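# Swap the old spool piece for the new one

## Task

Take out the spool piece that is currently held between the two spring-loaded pipe ends and put the spare spool piece from the table in its place, so that each end of the new piece is pushed fully into the raised ring (spigot) of the flange facing it; the removed piece must finish lying still inside the parts tray. The pipe ends can be drawn back against their springs far enough to free or admit a spool piece.

## Robot and tools

Robots: four identical i2rt Big YAM arms, arm1 to arm4. Each has six revolute joints, a two-finger gripper and a wrist camera that, with joints 1 and 6 at zero and the hand level, sits on top of the hand looking toward the fingertips. Reach is roughly 1.0 m from the joint-1 axis. A fixed room camera, cam_high, looks down on the table.

Frame: every pose is in one shared scene frame, origin on the floor, +z up, metres. Arm feet (base_link, each facing along its own +x): arm1 at (-0.003, 0.550, 0.739) facing about -y; arm2 at (0.855, -0.006, 0.772) facing -x; arm3 at (-0.846, 0.003, 0.760) facing +x; arm4 at (0.007, -0.555, 0.786) facing +y. Tabletops under the arms are at z = 0.720. The "hand" point lies between the finger pads, about 1 cm short of the tips; the fingers point along the hand's +z axis and close along its y axis. Printed hand positions can be off, more so at long reach.

Tool move: one action for any subset of arms. Keys are arm1..arm4 plus cameras. Each arm key holds an object with:
- joints: absolute joint goals by name. joint1_rad -2.879..2.879 (base yaw, positive counter-clockwise seen from above); joint2_rad 0..3.141 (shoulder, 0 = upper arm pointing back and level, positive lifts it up and forward); joint3_rad 0..3.019 (elbow, 0 = folded, positive opens); joint4_rad -1.692..1.57 (hand pitch, positive tips fingers up); joint5_rad -1.57..1.57 (sideways swing, positive to the arm's right); joint6_rad -2.094..2.094 (roll, positive clockwise viewed from behind the hand); gripper_m 0..0.093 (fingertip gap in metres). Radians, absolute, not offsets. Done tolerances: ±0.045, 0.14, 0.09, 0.055, 0.03, 0.035 rad and ±0.003 m.
- target: one list of seven numbers [x, y, z, qw, qx, qy, qz], an absolute hand pose in the scene frame (metres, unit quaternion), in the same layout as the printed hand line. The hand travels in a straight line from its current hand_target toward it. When target is given, joints may only carry gripper_m.
- speed: top path speed in m/s, 0.002..0.5, default 0.25; only allowed together with target. Rotation is capped at twice that figure in rad/s.
All motions in one call start together; all hand paths of that call finish together, paced by the slowest. A path runs 0.5 to 10 s and halts after 10 s even if short; no action exceeds 15 s. Each control step the path pose is clamped to within 100 mm and 20 degrees of the measured hand, then solved by damped IK (position favoured). Expect a centimetre or more of final error, lag, drift, and overspeed near full stretch. Joint moves can sweep wide arcs. Paths do not avoid obstacles or other arms. Unknown keys make a call invalid; out-of-range numbers get it refused, and a refusal (or a stop during a call) cancels the remaining move, wait and finished_scene calls of that reply.

cameras: list of arm1_cam_wrist, arm2_cam_wrist, arm3_cam_wrist, arm4_cam_wrist, cam_high, or all; omitted/null/all gives every camera, [] gives none. Images are each camera's newest frame and may trail the state slightly.

Tool wait: seconds 0..10, optional cameras; commands nothing new and returns state and images. Tool zoom_image: camera name and region [x0, y0, x1, y1] in pixels of the 672x504 image, origin top-left, at most 504x504; only cameras present in the latest images. Tool finished_scene: scene = this scene's number; irreversible, so the swap must already hold on its own.

Reading results: the "move" line gives, per arm sent a motion, "done" or its worst status word. Arms under "as last shown" were not commanded; their status reads "not commanded". joint_status/hand_status words: off_target (stopped short, maybe still pushing); time_out (each joint keeps a nearby goal and keeps pushing; on_its_own lists them; send the reported position to relax); not_followed / "joint command not followed" / "pose unreachable" (a self- and inter-arm clearance check blocked the goal; the arm may keep trying until given new goals). hand_target is where the held joint goals would put the hand. Joint velocities are rad/s (gripper m/s); "within noise" means effectively still. Joint torques are total drive output including gravity, with per-arm bias and noise; entries 3 and 4 wrap at ±28 N m.

Gripper: on a rigid part at full force the reading is up to ~0.005 m below the part width (some read up to 0.002 wider); empty and closed reads 0.000 to 0.003; in air reading may exceed the true gap by up to 0.003. Command about 0.005 m below first-contact width for a firm grip; open well above the reading to release. Force is roughly 50 to 64 N per pad.

Camera calibration is provided in OpenCV form (K, distortion D, T_world_to_cam, pos_world) and is approximate: cam_high is reliable near image centre, wrist camera poses inherit joint-reading errors.

Avoid: arms pressing or colliding with each other (grippers closing on another arm's fingers counts), knocking objects out of the work area, dropping or flinging parts, releasing parts while moving, slamming, and prolonged pushing or outstretched holding, which heats motors (MOTOR HOT warning near 85 °C; at 100 °C the arm goes limp for 30 to 60 s and keys report limit_stop_at_motor_heat; resend goals afterward). Loose objects may occasionally be nudged by outside disturbances. Smooth, low-effort motion is preferred.

Each tool is called after "Request:" as a command line: name --argument value for each argument, lists and objects as JSON in quotes; but a table of rows of numbers goes row by row, as --pt "numbers of a row", without its own name.

## Session

Request:
move

Scene clock: 0.00 s.
Joint torques (N m): no reading
Motor temperatures (°C): arm1=[22 25 23 19 26 24 26] | arm2=[23 28 25 24 25 22 25] | arm3=[33 23 23 26 28 25 24] | arm4=[32 26 22 26 27 25 21]
Heat: arm1: hottest joint5_rad 26 °C; arm2: hottest joint2_rad 28 °C; arm3: hottest joint1_rad 33 °C; arm4: hottest joint1_rad 32 °C.
Joint velocities: within noise
arm1.joint_positions: joint1_rad=+0.152 joint2_rad=+0.610 joint3_rad=+1.419 joint4_rad=-1.353 joint5_rad=+0.267 joint6_rad=+0.328 gripper_m=+0.09396
arm1.joint_status: not commanded
arm1.hand: x=-0.0142 y=+0.3264 z=+1.2942 quat_wxyz=(-0.352, -0.706, -0.502, +0.356) (m; scene frame)
arm1.hand_target: x=-0.0146 y=+0.3293 z=+1.3055 quat_wxyz=(-0.363, -0.701, -0.496, +0.361) (m; scene frame)
arm1.hand_status: not commanded
arm2.joint_positions: joint1_rad=+0.236 joint2_rad=+0.489 joint3_rad=+1.406 joint4_rad=-1.233 joint5_rad=+0.252 joint6_rad=-0.135 gripper_m=+0.09396
arm2.joint_status: not commanded
arm2.hand: x=+0.6687 y=-0.0041 z=+1.3687 quat_wxyz=(-0.074, +0.804, +0.073, -0.586) (m; scene frame)
arm2.hand_target: x=+0.6727 y=-0.0031 z=+1.3785 quat_wxyz=(-0.072, +0.797, +0.070, -0.595) (m; scene frame)
arm2.hand_status: not commanded
arm3.joint_positions: joint1_rad=-0.493 joint2_rad=+0.476 joint3_rad=+1.411 joint4_rad=-1.316 joint5_rad=-0.208 joint6_rad=+0.079 gripper_m=+0.09396
arm3.joint_status: not commanded
arm3.hand: x=-0.6861 y=-0.0449 z=+1.3426 quat_wxyz=(-0.566, -0.181, -0.803, +0.036) (m; scene frame)
arm3.hand_target: x=-0.6891 y=-0.0432 z=+1.3517 quat_wxyz=(-0.575, -0.178, -0.798, +0.039) (m; scene frame)
arm3.hand_status: not commanded
arm4.joint_positions: joint1_rad=-0.197 joint2_rad=+0.447 joint3_rad=+1.403 joint4_rad=-1.137 joint5_rad=+0.090 joint6_rad=-0.440 gripper_m=+0.09396
arm4.joint_status: not commanded
arm4.hand: x=+0.0569 y=-0.3910 z=+1.4091 quat_wxyz=(-0.589, +0.584, -0.499, -0.253) (m; scene frame)
arm4.hand_target: x=+0.0557 y=-0.3964 z=+1.4177 quat_wxyz=(-0.596, +0.578, -0.494, -0.257) (m; scene frame)
arm4.hand_status: not commanded
pictures: arm1_cam_wrist, arm2_cam_wrist, arm3_cam_wrist, arm4_cam_wrist, cam_high

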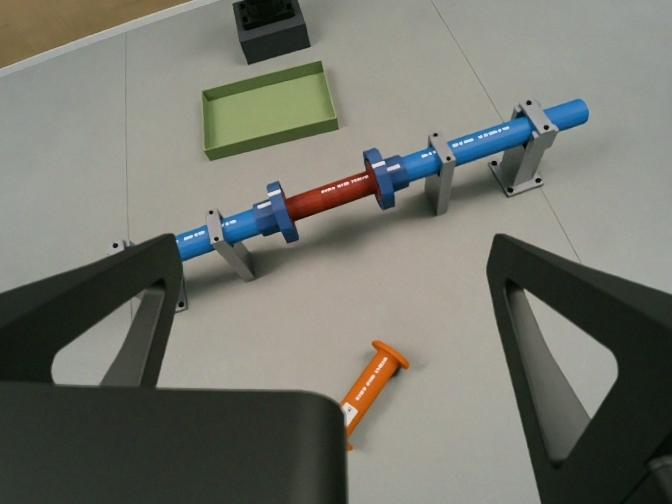

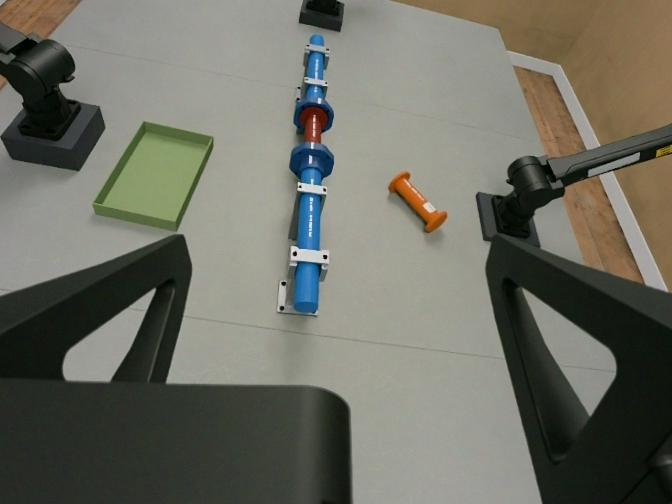

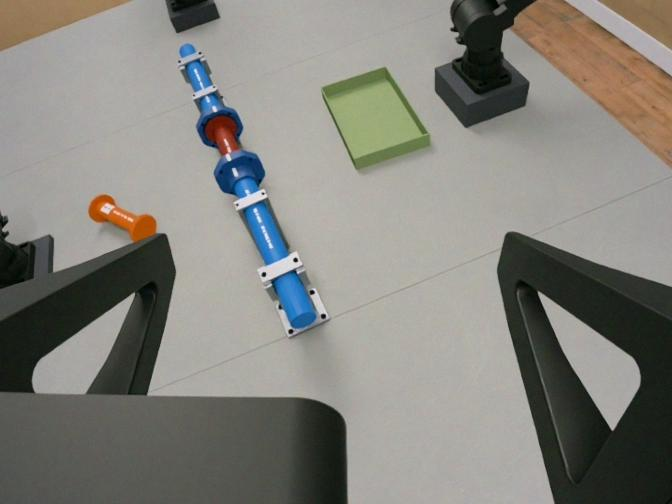

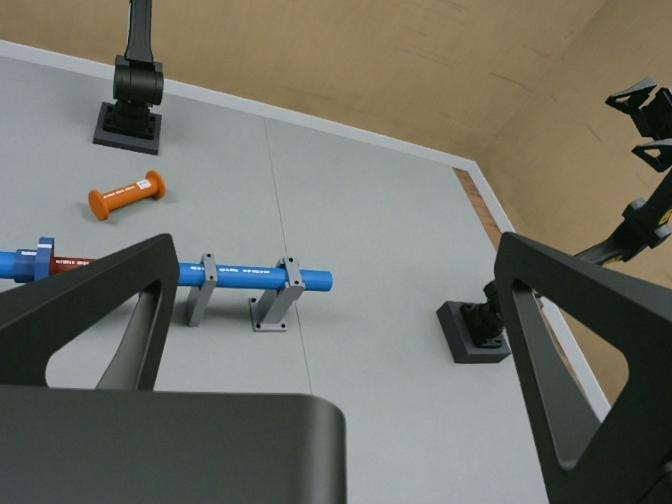

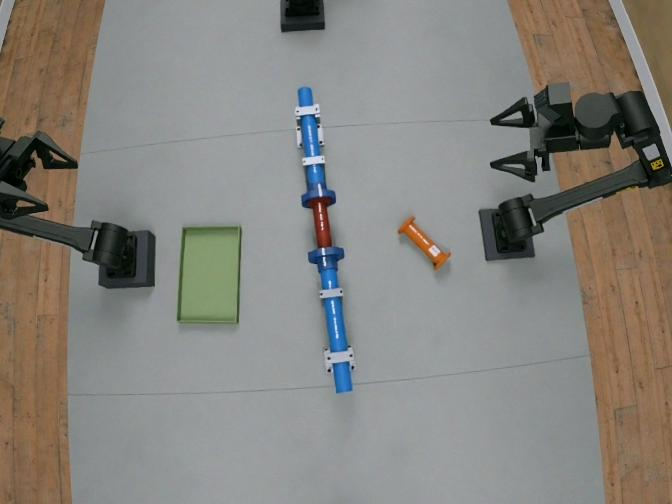

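Request:
zoom_image --camera "cam_high" --region '[270, 150, 470, 300]'

Request:
zoom_image --camera "arm1_cam_wrist" --region '[180, 80, 480, 300]'

Request:
zoom_image --camera "arm3_cam_wrist" --region '[70, 30, 350, 240]'

Request:
zoom_image --camera "arm2_cam_wrist" --region '[230, 30, 480, 320]'

Scaled by 2.520 from the camera's 672x504 image, which has a finer 960x720 frame.

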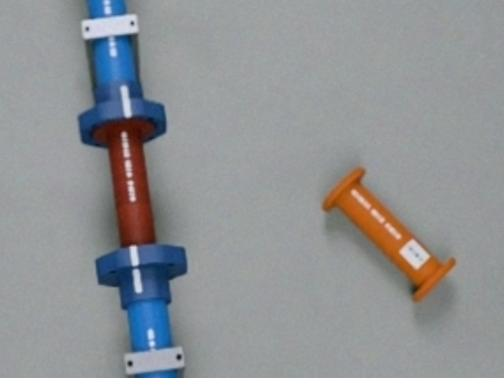

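Scaled by 1.680 from the camera's 672x504 image, which has a finer 960x720 frame.

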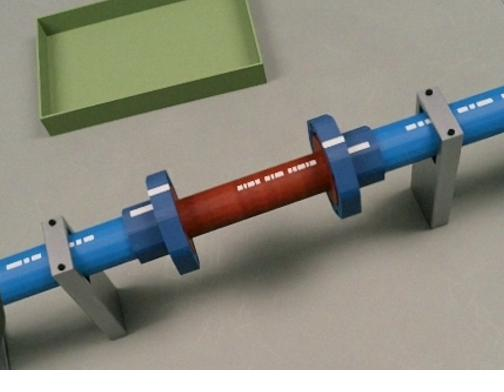

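Scaled by 1.800 from the camera's 672x504 image, which has a finer 960x720 frame.

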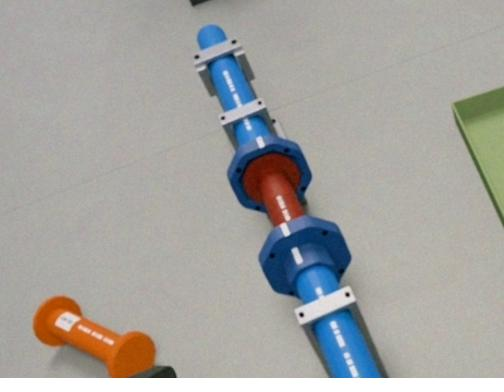

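Scaled by 1.738 from the camera's 672x504 image, which has a finer 960x720 frame.

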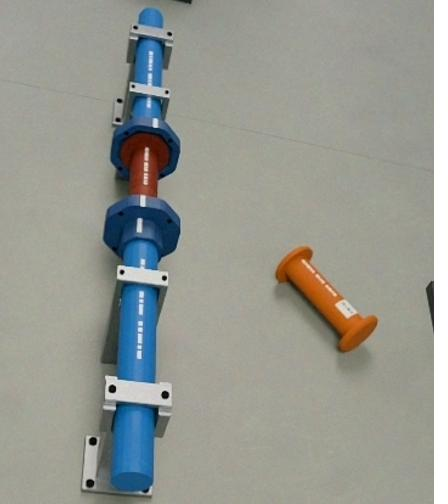

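Request:
move --arm1 '{"target":[0.008,0.308,0.9,0,0.9336,0.3584,0]}' --arm2 '{"target":[0.366,0.048,0.97,0,0.9997,0.0236,0]}' --arm3 '{"target":[-0.428,0.01,0.97,0,-0.0236,0.9997,0]}' --arm4 '{"target":[-0.033,0.029,1.0,0,-0.0236,0.9997,0]}'

Scene clock: 8.60 s.
Joint torques (N m): arm1=[-1.73 -3.37 9.7 1.07 -0.15 0.07] | arm2=[-1.67 -12.86 10.48 -0.02 0.19 0.18] | arm3=[1.14 -9.82 13.65 0.14 -0.24 -0.11] | arm4=[-0.26 -18.49 13.61 -0.09 0.06 0.03]
Motor temperatures (°C): arm1=[22 25 24 19 25 24 26] | arm2=[23 28 26 24 25 22 25] | arm3=[33 23 24 26 28 25 24] | arm4=[32 26 23 26 27 25 21]
Heat: arm1: hottest gripper 26 °C; arm2: hottest joint2_rad 28 °C; arm3: hottest joint1_rad 33 °C; arm4: hottest joint1_rad 32 °C.
move: arm1 done; arm2 off_target; arm3 off_target; arm4 off_target
Joint velocities: within noise
arm1.joint_positions: joint1_rad=+0.057 joint2_rad=+0.976 joint3_rad=+0.779 joint4_rad=-1.385 joint5_rad=-0.003 joint6_rad=+0.863 gripper_m=+0.09396
arm1.joint_status: not commanded
arm1.hand: x=+0.0090 y=+0.3124 z=+0.9007 quat_wxyz=(+0.005, -0.930, -0.368, +0.000) (m; scene frame)
arm1.hand_target: x=+0.0080 y=+0.3080 z=+0.9001 quat_wxyz=(+0.000, -0.934, -0.358, +0.000) (m; scene frame)
arm1.hand_status: done (0.005 m and 1.3 deg from the pose sent, 0.395 m and 66.0 deg at the start)
arm2.joint_positions: joint1_rad=-0.087 joint2_rad=+1.624 joint3_rad=+1.430 joint4_rad=-1.402 joint5_rad=-0.002 joint6_rad=-0.166 gripper_m=+0.09396
arm2.joint_status: not commanded
arm2.hand: x=+0.3786 y=+0.0386 z=+0.9569 quat_wxyz=(+0.003, +0.999, +0.037, +0.013) (m; scene frame)
arm2.hand_target: x=+0.3667 y=+0.0479 z=+0.9701 quat_wxyz=(+0.000, +1.000, +0.024, -0.001) (m; scene frame)
arm2.hand_status: off_target (0.020 m and 2.2 deg from the pose sent, 0.503 m and 72.7 deg at the start)
arm3.joint_positions: joint1_rad=+0.013 joint2_rad=+1.433 joint3_rad=+1.231 joint4_rad=-1.409 joint5_rad=-0.002 joint6_rad=-0.024 gripper_m=+0.09396
arm3.joint_status: not commanded
arm3.hand: x=-0.4460 y=+0.0038 z=+0.9549 quat_wxyz=(+0.017, +0.012, -1.000, +0.001) (m; scene frame)
arm3.hand_target: x=-0.4290 y=+0.0100 z=+0.9699 quat_wxyz=(+0.000, +0.024, -1.000, +0.000) (m; scene frame)
arm3.hand_status: off_target (0.024 m and 2.4 deg from the pose sent, 0.457 m and 73.9 deg at the start)
arm4.joint_positions: joint1_rad=+0.087 joint2_rad=+1.862 joint3_rad=+1.811 joint4_rad=-1.537 joint5_rad=+0.000 joint6_rad=+1.577 gripper_m=+0.09396
arm4.joint_status: not commanded
arm4.hand: x=-0.0352 y=+0.0161 z=+0.9941 quat_wxyz=(-0.002, +0.034, -0.999, +0.009) (m; scene frame)
arm4.hand_target: x=-0.0329 y=+0.0284 z=+1.0001 quat_wxyz=(+0.000, +0.024, -1.000, -0.001) (m; scene frame)
arm4.hand_status: off_target (0.014 m and 1.5 deg from the pose sent, 0.593 m and 118.4 deg at the start)
pictures: arm1_cam_wrist, arm2_cam_wrist, arm3_cam_wrist, arm4_cam_wrist, cam_high
camera_calibration:
arm1_cam_wrist: T_world_to_cam=[[-0.691265, 0.7225, 0.0120961, -0.231564], [0.585185, 0.549909, 0.595953, -0.710436], [0.423924, 0.41904, -0.802929, 0.715398], [0, 0, 0, 1]] pos_world=[-0.0476101, 0.2582, 1.0006]
arm2_cam_wrist: T_world_to_cam=[[-0.0378145, 0.999185, 0.0140947, -0.0376557], [0.821922, 0.0230776, 0.569132, -0.846631], [0.568343, 0.0331062, -0.822125, 0.691589], [0, 0, 0, 1]] pos_world=[0.301381, 0.0342673, 1.05095]
arm3_cam_wrist: T_world_to_cam=[[0.0165776, -0.999849, 0.00520088, 0.00669621], [-0.794709, -0.0100194, 0.606908, -0.929137], [-0.606764, -0.0141942, -0.794755, 0.611462], [0, 0, 0, 1]] pos_world=[-0.367491, 0.00606504, 1.04983]
arm4_cam_wrist: T_world_to_cam=[[0.0484569, -0.998317, 0.0318551, -0.0146821], [-0.816115, -0.0211857, 0.577501, -0.596952], [-0.575854, -0.0539813, -0.815768, 0.915479], [0, 0, 0, 1]] pos_world=[0.0407127, 0.0221146, 1.09203]

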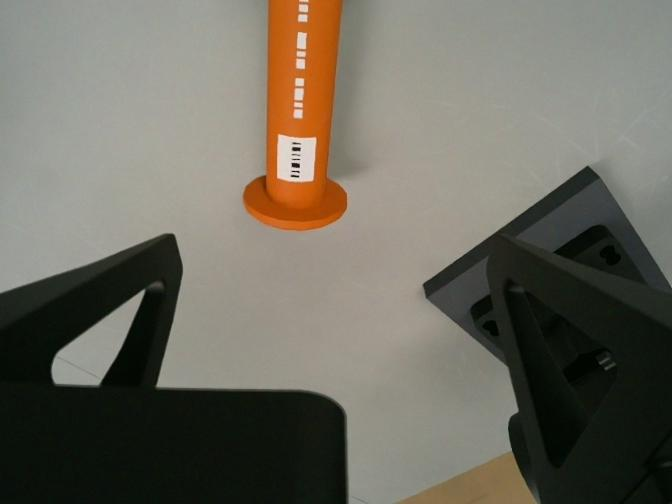

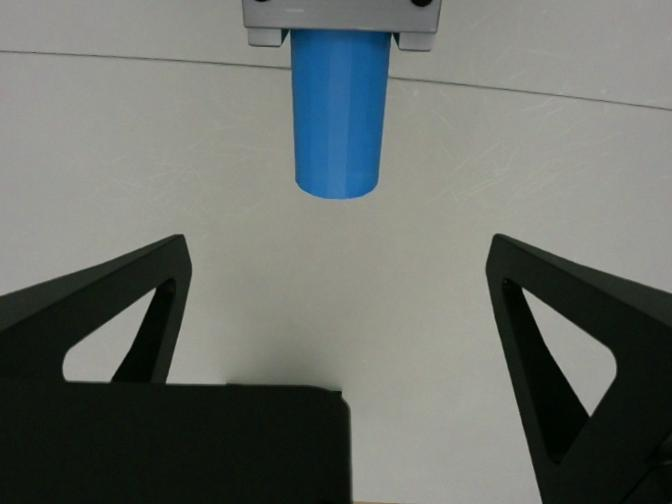

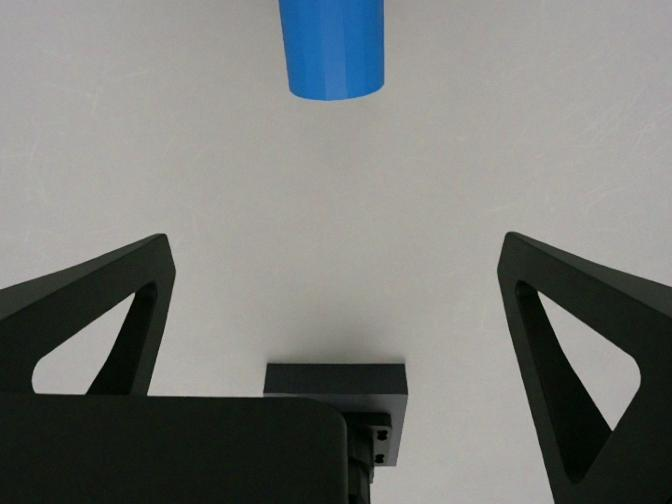

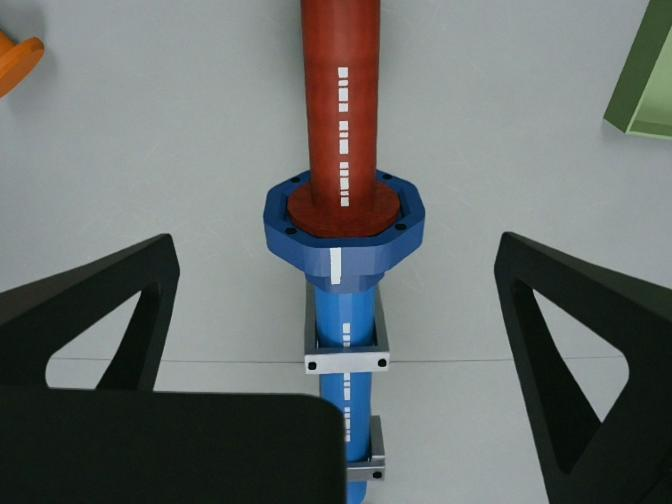

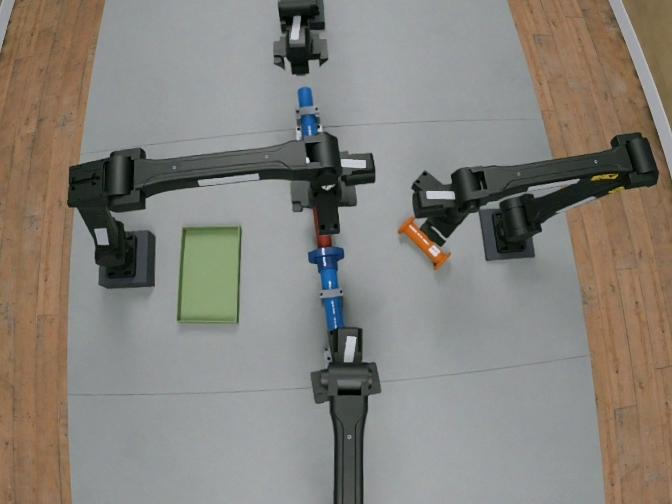

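Request:
move --arm1 '{"target":[0.021,0.298,0.748,0,0.9336,0.3584,0]}' --arm2 '{"target":[0.352,0.048,0.86,0,0.9997,0.0236,0]}' --arm3 '{"target":[-0.4,0.01,0.86,0,-0.0236,0.9997,0]}' --arm4 '{"target":[-0.031,0.029,0.86,0,-0.0236,0.9997,0]}'

Scene clock: 11.37 s.
Joint torques (N m): arm1=[-0.56 -5.19 7.3 0.95 -0.07 0.11] | arm2=[-1.38 -13.98 6.82 0.81 0.17 0.18] | arm3=[1.03 -11.99 7.79 0.98 -0.25 -0.1] | arm4=[-0.44 -19.55 9.39 0.61 0.08 -0.02]
Motor temperatures (°C): arm1=[22 25 24 19 25 24 26] | arm2=[23 28 26 24 25 22 25] | arm3=[33 23 24 26 28 25 24] | arm4=[32 27 24 26 27 25 21]
Heat: arm1: hottest gripper 26 °C; arm2: hottest joint2_rad 28 °C; arm3: hottest joint1_rad 33 °C; arm4: hottest joint1_rad 32 °C.
move: arm1 done; arm2 done; arm3 off_target; arm4 done
Joint velocities: within noise
arm1.joint_positions: joint1_rad=+0.096 joint2_rad=+1.249 joint3_rad=+0.517 joint4_rad=-0.848 joint5_rad=-0.004 joint6_rad=+0.916 gripper_m=+0.09396
arm1.joint_status: not commanded
arm1.hand: x=+0.0184 y=+0.3024 z=+0.7491 quat_wxyz=(+0.005, -0.932, -0.361, +0.000) (m; scene frame)
arm1.hand_target: x=+0.0210 y=+0.2981 z=+0.7480 quat_wxyz=(+0.000, -0.934, -0.358, +0.000) (m; scene frame)
arm1.hand_status: done (0.005 m and 0.7 deg from the pose sent, 0.154 m and 1.4 deg at the start)
arm2.joint_positions: joint1_rad=-0.087 joint2_rad=+1.744 joint3_rad=+1.327 joint4_rad=-1.159 joint5_rad=-0.002 joint6_rad=-0.163 gripper_m=+0.09396
arm2.joint_status: not commanded
arm2.hand: x=+0.3556 y=+0.0406 z=+0.8624 quat_wxyz=(+0.002, +0.999, +0.035, +0.004) (m; scene frame)
arm2.hand_target: x=+0.3521 y=+0.0479 z=+0.8601 quat_wxyz=(+0.000, +1.000, +0.024, +0.000) (m; scene frame)
arm2.hand_status: done (0.009 m and 1.4 deg from the pose sent, 0.101 m and 2.2 deg at the start)
arm3.joint_positions: joint1_rad=+0.013 joint2_rad=+1.590 joint3_rad=+1.169 joint4_rad=-1.146 joint5_rad=-0.002 joint6_rad=-0.024 gripper_m=+0.09396
arm3.joint_status: not commanded
arm3.hand: x=-0.4003 y=+0.0033 z=+0.8684 quat_wxyz=(-0.005, +0.012, -1.000, +0.001) (m; scene frame)
arm3.hand_target: x=-0.4002 y=+0.0099 z=+0.8602 quat_wxyz=(+0.000, +0.024, -1.000, +0.000) (m; scene frame)
arm3.hand_status: off_target (0.011 m and 1.5 deg from the pose sent, 0.106 m and 2.4 deg at the start)
arm4.joint_positions: joint1_rad=+0.084 joint2_rad=+1.942 joint3_rad=+1.594 joint4_rad=-1.218 joint5_rad=+0.000 joint6_rad=+1.577 gripper_m=+0.09396
arm4.joint_status: not commanded
arm4.hand: x=-0.0341 y=+0.0260 z=+0.8684 quat_wxyz=(-0.001, +0.032, -0.999, -0.002) (m; scene frame)
arm4.hand_target: x=-0.0310 y=+0.0289 z=+0.8601 quat_wxyz=(+0.000, +0.024, -1.000, +0.000) (m; scene frame)
arm4.hand_status: done (0.009 m and 1.1 deg from the pose sent, 0.135 m and 1.6 deg at the start)
pictures: arm1_cam_wrist, arm2_cam_wrist, arm3_cam_wrist, arm4_cam_wrist, cam_high
camera_calibration:
arm1_cam_wrist: T_world_to_cam=[[-0.680716, 0.732469, 0.0107099, -0.218132], [0.592474, 0.541896, 0.596091, -0.617958], [0.430814, 0.412114, -0.802846, 0.595761], [0, 0, 0, 1]] pos_world=[-0.0390245, 0.249123, 0.849]
arm2_cam_wrist: T_world_to_cam=[[-0.034888, 0.999253, 0.0166396, -0.0425047], [0.832874, 0.0198687, 0.553106, -0.763894], [0.552362, 0.0331554, -0.832945, 0.641946], [0, 0, 0, 1]] pos_world=[0.280158, 0.0363666, 0.957927]
arm3_cam_wrist: T_world_to_cam=[[0.016528, -0.999845, 0.00603459, 0.00521998], [-0.820752, -0.0101201, 0.571195, -0.81975], [-0.571045, -0.0143936, -0.820792, 0.607325], [0, 0, 0, 1]] pos_world=[-0.326087, 0.00566488, 0.966693]
arm4_cam_wrist: T_world_to_cam=[[0.0454305, -0.99892, 0.00974217, 0.0183537], [-0.815293, -0.0314402, 0.578195, -0.52359], [-0.577264, -0.0342104, -0.81584, 0.813707], [0, 0, 0, 1]] pos_world=[0.0420113, 0.0297094, 0.966414]

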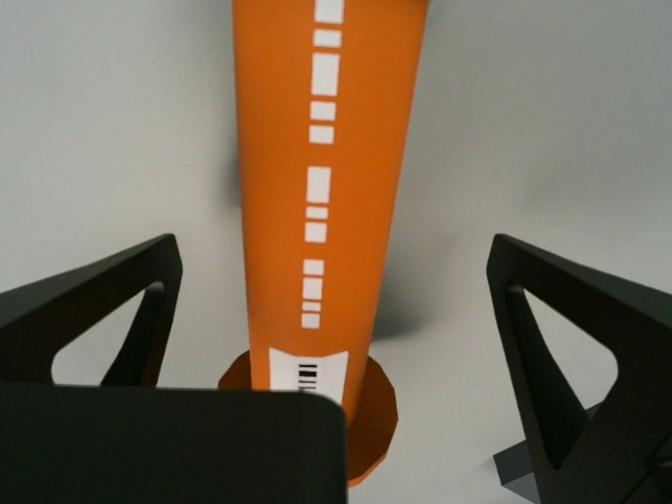

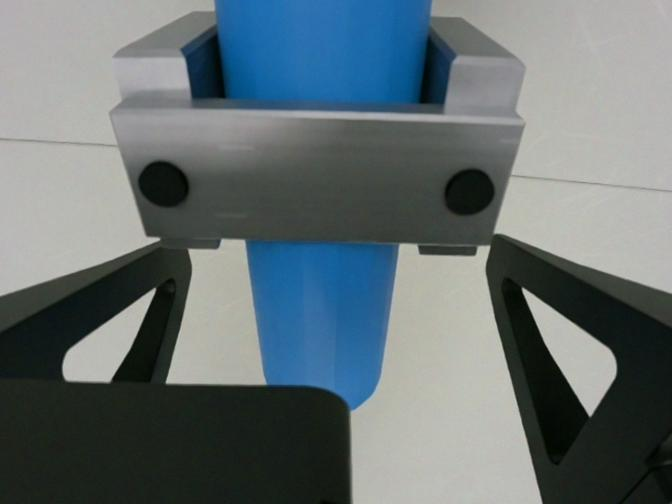

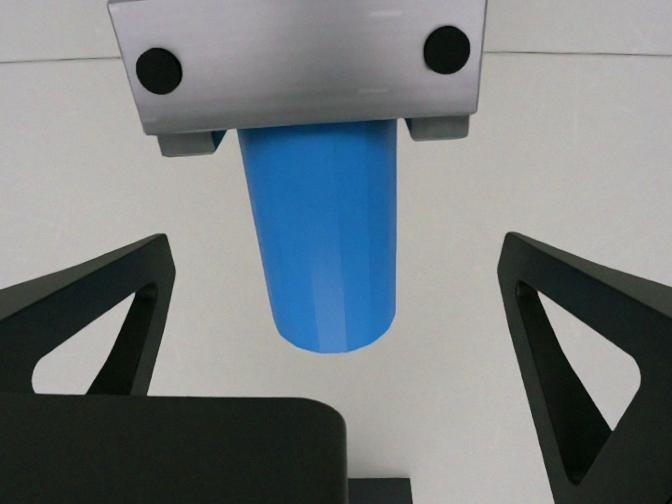

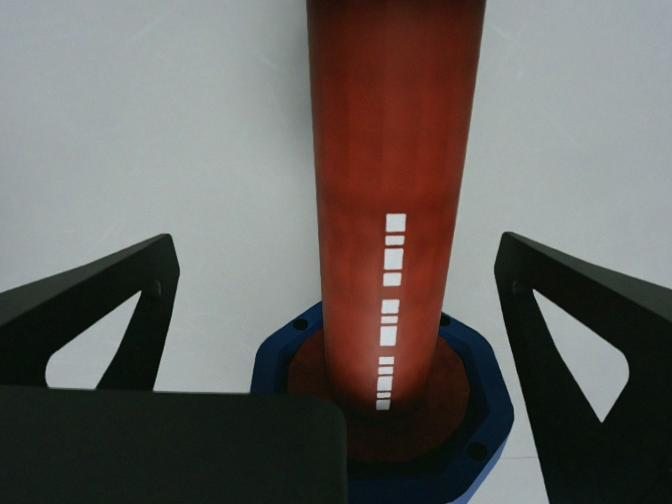

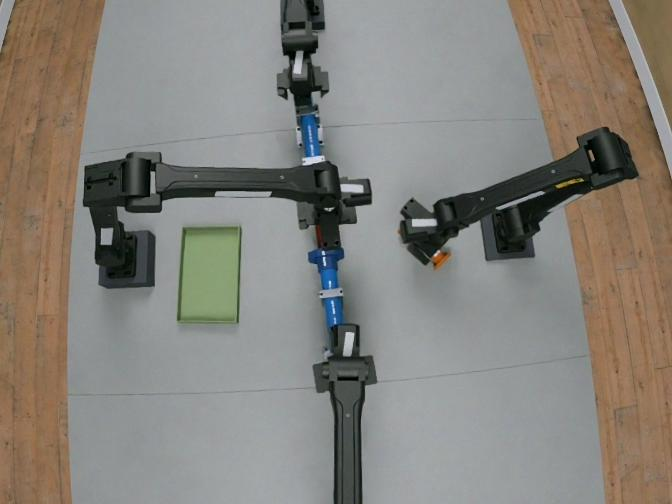

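Request:
move --arm1 '{"target":[0.029,0.302,0.746,0,0.9336,0.3584,0]}' --arm2 '{"target":[0.37,0.048,0.848,0,0.9997,0.0236,0]}' --arm3 '{"target":[-0.412,0.01,0.842,0,-0.0236,0.9997,0]}' --arm4 '{"target":[-0.033,0.016,0.842,0,-0.0236,0.9997,0]}' --cameras '[]'

Request:
move --arm1 '{"joints":{"gripper_m":0.02}}' --arm2 '{"joints":{"gripper_m":0.02}}' --arm3 '{"joints":{"gripper_m":0.02}}' --arm4 '{"joints":{"gripper_m":0.02}}'

Scene clock: 13.77 s.
Joint torques (N m): arm1=[-1.44 -5.07 7.08 0.94 -0.08 0.11] | arm2=[-1.79 -15.62 6.17 0.81 0.19 0.14] | arm3=[1.2 -12.28 7.08 0.96 -0.24 -0.09] | arm4=[-0.03 -20.78 8.42 0.59 0.09 0.04]
Motor temperatures (°C): arm1=[22 25 24 19 25 24 26] | arm2=[23 28 26 24 25 22 25] | arm3=[32 23 24 26 28 25 24] | arm4=[32 27 24 26 27 25 21]
Heat: arm1: hottest gripper 26 °C; arm2: hottest joint2_rad 28 °C; arm3: hottest joint1_rad 32 °C; arm4: hottest joint1_rad 32 °C.
move: arm1 done; arm2 off_target; arm3 done; arm4 done
Joint velocities: within noise
arm1.joint_positions: joint1_rad=+0.130 joint2_rad=+1.249 joint3_rad=+0.512 joint4_rad=-0.842 joint5_rad=-0.004 joint6_rad=+0.949 gripper_m=+0.09396
arm1.joint_status: not commanded
arm1.hand: x=+0.0266 y=+0.3042 z=+0.7477 quat_wxyz=(+0.004, -0.932, -0.362, +0.000) (m; scene frame)
arm1.hand_target: x=+0.0290 y=+0.3021 z=+0.7460 quat_wxyz=(+0.000, -0.934, -0.359, +0.000) (m; scene frame)
arm1.hand_status: done (0.004 m and 0.6 deg from the pose sent, 0.011 m and 0.7 deg at the start)
arm2.joint_positions: joint1_rad=-0.087 joint2_rad=+1.740 joint3_rad=+1.259 joint4_rad=-1.113 joint5_rad=-0.002 joint6_rad=-0.163 gripper_m=+0.09396
arm2.joint_status: not commanded
arm2.hand: x=+0.3721 y=+0.0394 z=+0.8410 quat_wxyz=(+0.003, +0.999, +0.035, +0.013) (m; scene frame)
arm2.hand_target: x=+0.3700 y=+0.0480 z=+0.8480 quat_wxyz=(+0.000, +1.000, +0.023, +0.000) (m; scene frame)
arm2.hand_status: off_target (0.011 m and 2.0 deg from the pose sent, 0.022 m and 1.4 deg at the start)
arm3.joint_positions: joint1_rad=+0.013 joint2_rad=+1.590 joint3_rad=+1.113 joint4_rad=-1.091 joint5_rad=-0.002 joint6_rad=-0.024 gripper_m=+0.09396
arm3.joint_status: not commanded
arm3.hand: x=-0.4096 y=+0.0032 z=+0.8493 quat_wxyz=(-0.005, +0.012, -1.000, +0.001) (m; scene frame)
arm3.hand_target: x=-0.4121 y=+0.0099 z=+0.8422 quat_wxyz=(+0.000, +0.024, -1.000, +0.000) (m; scene frame)
arm3.hand_status: done (0.010 m and 1.5 deg from the pose sent, 0.030 m and 1.5 deg at the start)
arm4.joint_positions: joint1_rad=+0.084 joint2_rad=+1.942 joint3_rad=+1.531 joint4_rad=-1.159 joint5_rad=+0.000 joint6_rad=+1.579 gripper_m=+0.09396
arm4.joint_status: not commanded
arm4.hand: x=-0.0333 y=+0.0161 z=+0.8461 quat_wxyz=(-0.001, +0.031, -1.000, +0.000) (m; scene frame)
arm4.hand_target: x=-0.0330 y=+0.0160 z=+0.8421 quat_wxyz=(+0.000, +0.024, -1.000, +0.000) (m; scene frame)
arm4.hand_status: done (0.004 m and 0.9 deg from the pose sent, 0.028 m and 1.1 deg at the start)
pictures: none
No camera images: "cameras" was empty.

Scene clock: 14.53 s.
Joint torques (N m): arm1=[-1.61 -4.54 6.98 0.95 -0.08 0.06] | arm2=[-1.79 -15.62 6.26 0.8 0.56 0.04] | arm3=[1.08 -12.4 7.08 0.91 -0.12 0.01] | arm4=[-0.21 -20.31 8.66 0.7 0.1 0.11]
Motor temperatures (°C): arm1=[22 25 24 19 25 24 26] | arm2=[23 28 26 24 25 22 25] | arm3=[32 23 25 26 27 25 24] | arm4=[32 27 24 26 27 25 21]
Heat: arm1: hottest gripper 26 °C; arm2: hottest joint2_rad 28 °C; arm3: hottest joint1_rad 32 °C; arm4: hottest joint1_rad 32 °C.
move: arm1 off_target; arm2 off_target; arm3 off_target; arm4 off_target
Joint velocities: within noise
arm1.joint_positions: joint1_rad=+0.130 joint2_rad=+1.249 joint3_rad=+0.512 joint4_rad=-0.840 joint5_rad=-0.005 joint6_rad=+0.952 gripper_m=+0.03541
arm1.joint_status: gripper_m off_target (ended at +0.03544, target +0.02000)
arm1.hand: x=+0.0270 y=+0.3038 z=+0.7477 quat_wxyz=(+0.003, -0.933, -0.361, -0.001) (m; scene frame)
arm1.hand_target: x=+0.0290 y=+0.3022 z=+0.7460 quat_wxyz=(+0.000, -0.934, -0.358, +0.000) (m; scene frame)
arm1.hand_status: not commanded
arm2.joint_positions: joint1_rad=-0.087 joint2_rad=+1.739 joint3_rad=+1.257 joint4_rad=-1.113 joint5_rad=-0.011 joint6_rad=-0.151 gripper_m=+0.03843
arm2.joint_status: gripper_m off_target (ended at +0.03846, target +0.02000)
arm2.hand: x=+0.3724 y=+0.0374 z=+0.8408 quat_wxyz=(+0.008, +0.999, +0.029, +0.012) (m; scene frame)
arm2.hand_target: x=+0.3702 y=+0.0479 z=+0.8480 quat_wxyz=(+0.000, +1.000, +0.024, +0.000) (m; scene frame)
arm2.hand_status: not commanded
arm3.joint_positions: joint1_rad=+0.014 joint2_rad=+1.590 joint3_rad=+1.113 joint4_rad=-1.091 joint5_rad=-0.005 joint6_rad=-0.036 gripper_m=+0.03977
arm3.joint_status: gripper_m off_target (ended at +0.03980, target +0.02000)
arm3.hand: x=-0.4095 y=+0.0042 z=+0.8493 quat_wxyz=(-0.005, +0.018, -1.000, +0.000) (m; scene frame)
arm3.hand_target: x=-0.4121 y=+0.0100 z=+0.8422 quat_wxyz=(+0.000, +0.024, -1.000, +0.000) (m; scene frame)
arm3.hand_status: not commanded
arm4.joint_positions: joint1_rad=+0.084 joint2_rad=+1.941 joint3_rad=+1.528 joint4_rad=-1.163 joint5_rad=+0.000 joint6_rad=+1.571 gripper_m=+0.03422
arm4.joint_status: gripper_m off_target (ended at +0.03425, target +0.02000)
arm4.hand: x=-0.0333 y=+0.0141 z=+0.8456 quat_wxyz=(-0.001, +0.035, -0.999, +0.002) (m; scene frame)
arm4.hand_target: x=-0.0331 y=+0.0160 z=+0.8421 quat_wxyz=(+0.000, +0.024, -1.000, +0.000) (m; scene frame)
arm4.hand_status: not commanded
pictures: arm1_cam_wrist, arm2_cam_wrist, arm3_cam_wrist, arm4_cam_wrist, cam_high
camera_calibration:
arm1_cam_wrist: T_world_to_cam=[[-0.680152, 0.733029, 0.00791269, -0.211338], [0.592231, 0.543085, 0.595249, -0.622676], [0.432037, 0.409546, -0.803503, 0.591511], [0, 0, 0, 1]] pos_world=[-0.0305283, 0.250832, 0.8476]
arm2_cam_wrist: T_world_to_cam=[[-0.0227566, 0.999726, 0.00548305, -0.033536], [0.82305, 0.0156211, 0.567754, -0.774461], [0.567512, 0.017433, -0.82318, 0.601511], [0, 0, 0, 1]] pos_world=[0.295292, 0.0351386, 0.935039]
arm3_cam_wrist: T_world_to_cam=[[0.0291771, -0.999568, 0.00348944, 0.0137255], [-0.820128, -0.0219433, 0.57176, -0.816541], [-0.571436, -0.0195441, -0.820414, 0.586019], [0, 0, 0, 1]] pos_world=[-0.335196, 0.00725513, 0.947596]
arm4_cam_wrist: T_world_to_cam=[[0.0515458, -0.998485, 0.0192476, -0.00117926], [-0.815026, -0.0309213, 0.578599, -0.510511], [-0.577127, -0.0455116, -0.815385, 0.794858], [0, 0, 0, 1]] pos_world=[0.0427149, 0.0192121, 0.943519]

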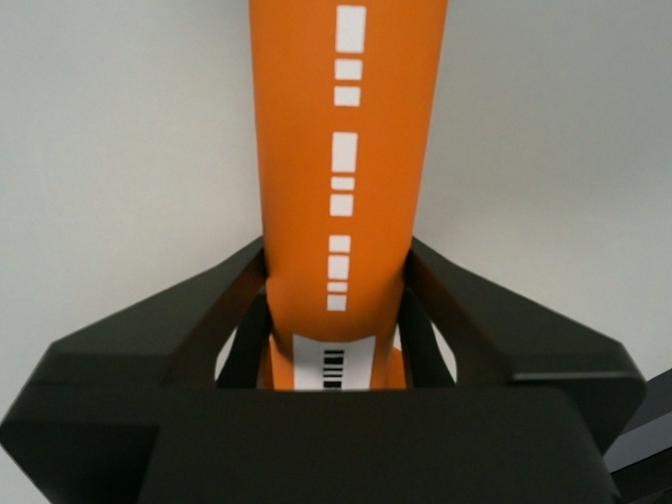

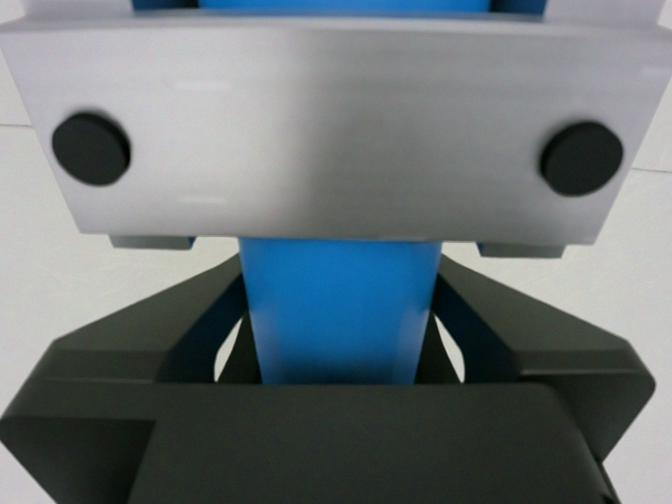

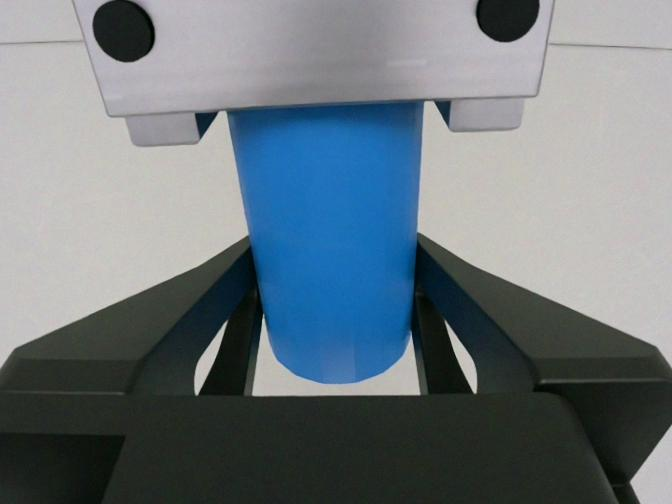

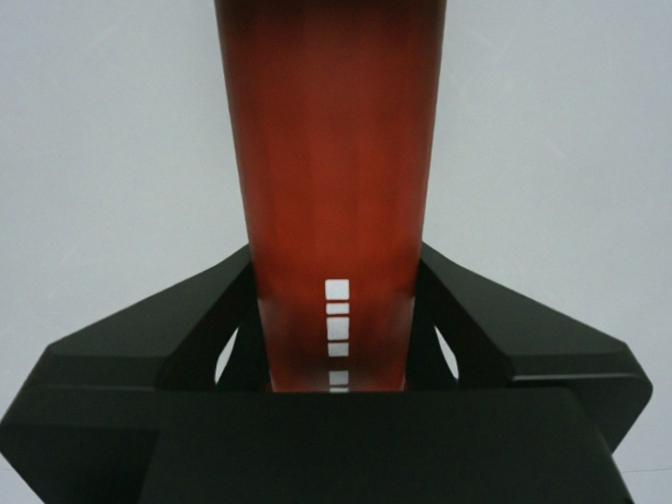

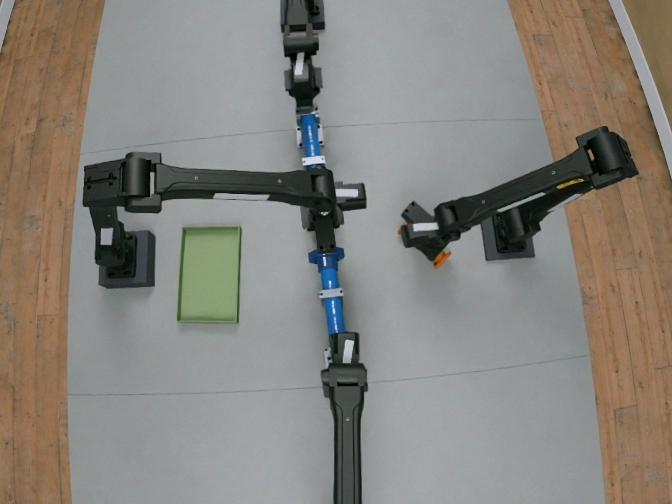

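Request:
move --arm1 '{"target":[0.03,0.28,0.95,0,0.9336,0.3584,0],"speed":0.12}' --arm2 '{"target":[0.412,0.05,0.848,0,0.9997,0.0236,0],"speed":0.05}' --arm3 '{"target":[-0.455,0.008,0.842,0,-0.0236,0.9997,0],"speed":0.05}'

Request:
zoom_image --camera "cam_high" --region '[260, 80, 400, 360]'

Scene clock: 17.27 s.
Joint torques (N m): arm1=[-2.08 -5.54 14.95 -0.05 -0.04 -0.01] | arm2=[-2.67 -17.2 3.38 -1.33 0.53 -0.11] | arm3=[0.85 -14.62 3.59 -1.83 -0.31 0.06] | arm4=[0.15 -20.19 9.03 0.53 0.26 0.03]
Motor temperatures (°C): arm1=[22 25 25 19 25 24 26] | arm2=[23 29 26 24 25 22 25] | arm3=[32 23 25 25 27 25 24] | arm4=[32 28 24 26 27 25 21]
Heat: arm1: hottest gripper 26 °C; arm2: hottest joint2_rad 29 °C; arm3: hottest joint1_rad 32 °C; arm4: hottest joint1_rad 32 °C.
move: arm1 off_target; arm2 off_target; arm3 off_target
Joint velocities: within noise
arm1.joint_positions: joint1_rad=+0.130 joint2_rad=+1.056 joint3_rad=+0.886 joint4_rad=-1.464 joint5_rad=-0.006 joint6_rad=+0.952 gripper_m=+0.03541
arm1.joint_status: not commanded
arm1.hand: x=+0.0291 y=+0.2964 z=+0.9228 quat_wxyz=(+0.031, -0.932, -0.361, -0.008) (m; scene frame)
arm1.hand_target: x=+0.0299 y=+0.2812 z=+0.9496 quat_wxyz=(+0.000, -0.934, -0.358, +0.000) (m; scene frame)
arm1.hand_status: off_target (0.032 m and 3.6 deg from the pose sent, 0.204 m and 0.5 deg at the start)
arm2.joint_positions: joint1_rad=-0.088 joint2_rad=+1.678 joint3_rad=+1.172 joint4_rad=-1.020 joint5_rad=-0.011 joint6_rad=-0.147 gripper_m=+0.03841
arm2.joint_status: not commanded
arm2.hand: x=+0.3824 y=+0.0373 z=+0.8401 quat_wxyz=(+0.003, +0.999, +0.026, -0.022) (m; scene frame)
arm2.hand_target: x=+0.4104 y=+0.0490 z=+0.8467 quat_wxyz=(+0.000, +1.000, +0.023, +0.000) (m; scene frame)
arm2.hand_status: off_target (0.033 m and 2.5 deg from the pose sent, 0.042 m and 1.8 deg at the start)
arm3.joint_positions: joint1_rad=+0.014 joint2_rad=+1.530 joint3_rad=+1.037 joint4_rad=-1.006 joint5_rad=+0.000 joint6_rad=-0.045 gripper_m=+0.03977
arm3.joint_status: not commanded
arm3.hand: x=-0.4185 y=+0.0034 z=+0.8479 quat_wxyz=(-0.039, +0.023, -0.999, +0.003) (m; scene frame)
arm3.hand_target: x=-0.4530 y=+0.0075 z=+0.8416 quat_wxyz=(+0.000, +0.024, -1.000, +0.000) (m; scene frame)
arm3.hand_status: off_target (0.037 m and 4.5 deg from the pose sent, 0.046 m and 0.9 deg at the start)
arm4.joint_positions: joint1_rad=+0.084 joint2_rad=+1.941 joint3_rad=+1.523 joint4_rad=-1.159 joint5_rad=-0.005 joint6_rad=+1.579 gripper_m=+0.03422
arm4.joint_status: not commanded
arm4.hand: x=-0.0340 y=+0.0130 z=+0.8439 quat_wxyz=(+0.001, +0.031, -1.000, +0.003) (m; scene frame)
arm4.hand_target: x=-0.0330 y=+0.0160 z=+0.8420 quat_wxyz=(+0.000, +0.024, -1.000, +0.000) (m; scene frame)
arm4.hand_status: not commanded
pictures: arm1_cam_wrist, arm2_cam_wrist, arm3_cam_wrist, arm4_cam_wrist, cam_high
camera_calibration:
arm1_cam_wrist: T_world_to_cam=[[-0.679698, 0.731551, 0.0533162, -0.24737], [0.596292, 0.508771, 0.620957, -0.737734], [0.427136, 0.453856, -0.782029, 0.7016], [0, 0, 0, 1]] pos_world=[-0.0279108, 0.237876, 1.01996]
arm2_cam_wrist: T_world_to_cam=[[-0.0159339, 0.999782, 0.0134948, -0.0425395], [0.859751, 0.00680929, 0.510668, -0.747968], [0.510465, 0.0197391, -0.859672, 0.647606], [0, 0, 0, 1]] pos_world=[0.311809, 0.0348402, 0.939266]
arm3_cam_wrist: T_world_to_cam=[[0.0379228, -0.999223, 0.0107199, 0.0106628], [-0.856611, -0.0269825, 0.515258, -0.790473], [-0.514568, -0.0287228, -0.856968, 0.634394], [0, 0, 0, 1]] pos_world=[-0.351093, 0.00754714, 0.950839]
arm4_cam_wrist: T_world_to_cam=[[0.0432155, -0.998854, 0.0205666, -0.00360964], [-0.812924, -0.0231897, 0.581908, -0.512911], [-0.580764, -0.0418665, -0.812995, 0.790877], [0, 0, 0, 1]] pos_world=[0.0425108, 0.0176115, 0.94152]

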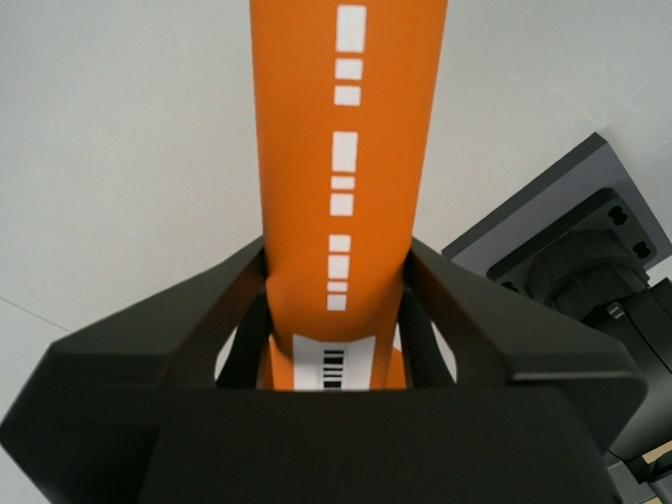

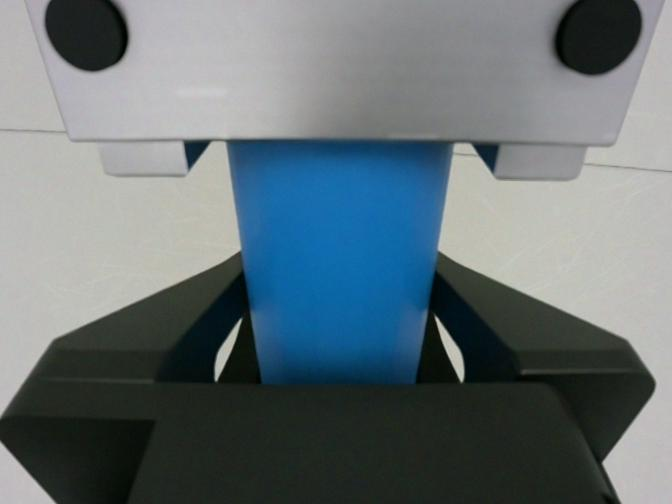

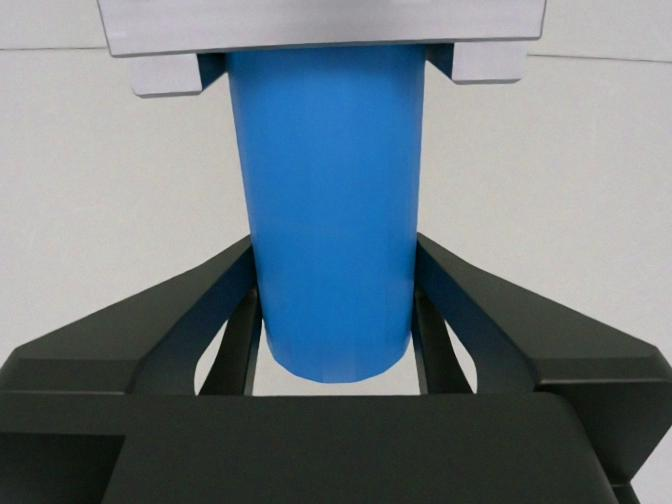

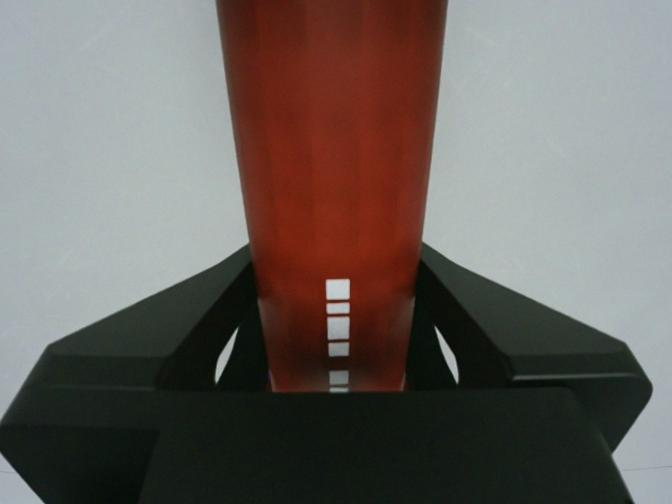

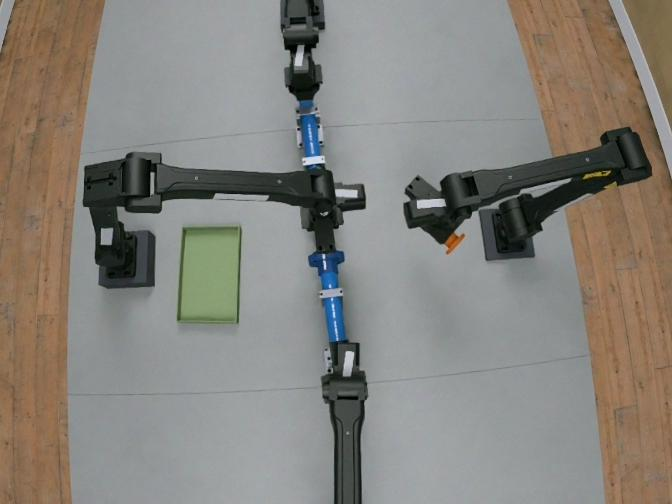

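Scaled by 1.800 from the camera's 672x504 image, which has a finer 960x720 frame.

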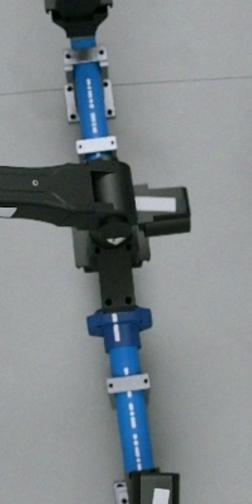

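Request:
move --arm2 '{"target":[0.437,0.051,0.848,0,0.9997,0.0236,0],"speed":0.05}' --arm3 '{"target":[-0.48,0.007,0.842,0,-0.0236,0.9997,0],"speed":0.05}' --cameras '["arm2_cam_wrist","arm3_cam_wrist","cam_high"]'

Request:
zoom_image --camera "cam_high" --region '[260, 80, 400, 360]'

Scene clock: 18.63 s.
Joint torques (N m): arm1=[-2.55 -5.48 14.86 -0.13 -0.07 -0.06] | arm2=[-2.9 -17.9 2.09 -2.51 0.48 -0.14] | arm3=[0.62 -15.33 2.35 -3.21 -0.33 0.09] | arm4=[-0.03 -20.6 9.07 0.51 0.26 0.01]
Motor temperatures (°C): arm1=[22 25 25 19 25 24 27] | arm2=[23 29 26 24 25 22 25] | arm3=[32 23 24 26 27 25 24] | arm4=[32 28 24 26 27 25 21]
Heat: arm1: hottest gripper 27 °C; arm2: hottest joint2_rad 29 °C; arm3: hottest joint1_rad 32 °C; arm4: hottest joint1_rad 32 °C.
move: arm2 off_target; arm3 off_target
Joint velocities: within noise
arm1, arm4: as last shown
arm1.joint_positions: joint1_rad=+0.130 joint2_rad=+1.056 joint3_rad=+0.886 joint4_rad=-1.465 joint5_rad=-0.006 joint6_rad=+0.952 gripper_m=+0.03541
arm1.hand: x=+0.0290 y=+0.2965 z=+0.9228 quat_wxyz=(+0.031, -0.932, -0.361, -0.008) (m; scene frame)
arm2.joint_positions: joint1_rad=-0.091 joint2_rad=+1.639 joint3_rad=+1.121 joint4_rad=-0.972 joint5_rad=-0.011 joint6_rad=-0.149 gripper_m=+0.03840
arm2.joint_status: not commanded
arm2.hand: x=+0.3904 y=+0.0377 z=+0.8405 quat_wxyz=(+0.001, +0.999, +0.026, -0.039) (m; scene frame)
arm2.hand_target: x=+0.4333 y=+0.0491 z=+0.8457 quat_wxyz=(+0.001, +1.000, +0.024, +0.000) (m; scene frame)
arm2.hand_status: off_target (0.049 m and 4.5 deg from the pose sent, 0.057 m and 2.5 deg at the start)
arm3.joint_positions: joint1_rad=+0.014 joint2_rad=+1.490 joint3_rad=+0.988 joint4_rad=-0.966 joint5_rad=+0.001 joint6_rad=-0.053 gripper_m=+0.03977
arm3.joint_status: not commanded
arm3.hand: x=-0.4276 y=+0.0032 z=+0.8476 quat_wxyz=(-0.055, +0.027, -0.998, +0.004) (m; scene frame)
arm3.hand_target: x=-0.4757 y=+0.0065 z=+0.8408 quat_wxyz=(+0.000, +0.024, -1.000, +0.000) (m; scene frame)
arm3.hand_status: off_target (0.053 m and 6.3 deg from the pose sent, 0.062 m and 4.5 deg at the start)
arm4.joint_positions: joint1_rad=+0.084 joint2_rad=+1.941 joint3_rad=+1.523 joint4_rad=-1.159 joint5_rad=-0.005 joint6_rad=+1.580 gripper_m=+0.03422
pictures: arm2_cam_wrist, arm3_cam_wrist, cam_high
camera_calibration:
arm2_cam_wrist: T_world_to_cam=[[-0.0153025, 0.999733, 0.0172997, -0.0462856], [0.877443, 0.00513058, 0.479654, -0.735806], [0.479437, 0.0225195, -0.877287, 0.670701], [0, 0, 0, 1]] pos_world=[0.32336, 0.0349445, 0.94213]
arm3_cam_wrist: T_world_to_cam=[[0.0455847, -0.998863, 0.0139619, 0.0114023], [-0.872615, -0.0330119, 0.487291, -0.781304], [-0.486276, -0.0343964, -0.873128, 0.6554], [0, 0, 0, 1]] pos_world=[-0.363592, 0.00814041, 0.952812]

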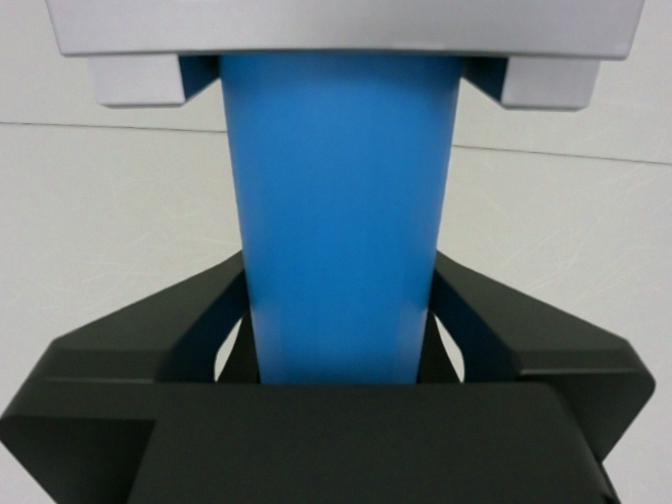

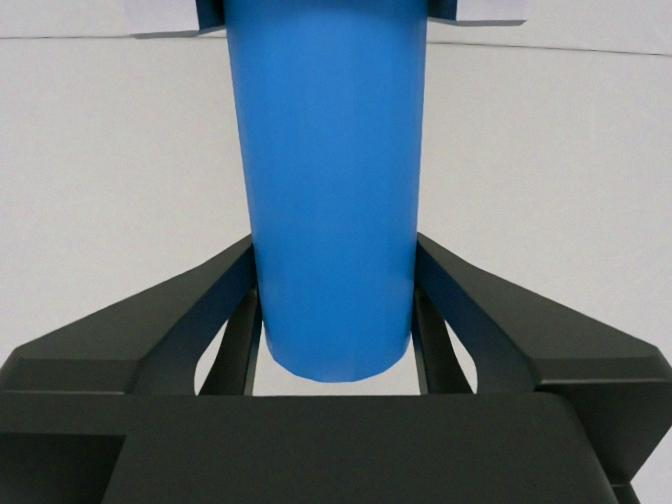

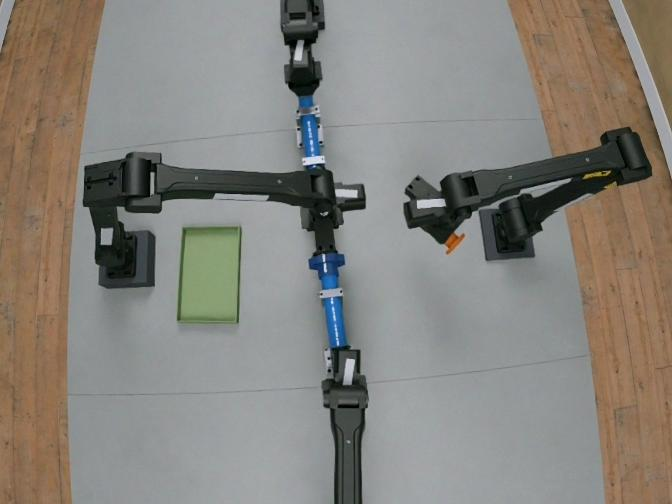

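Scaled by 1.800 from the camera's 672x504 image, which has a finer 960x720 frame.

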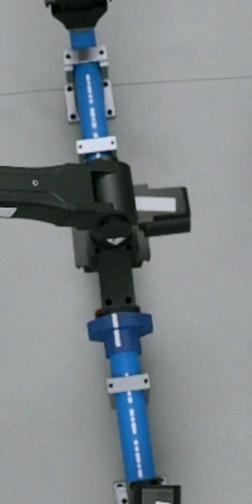

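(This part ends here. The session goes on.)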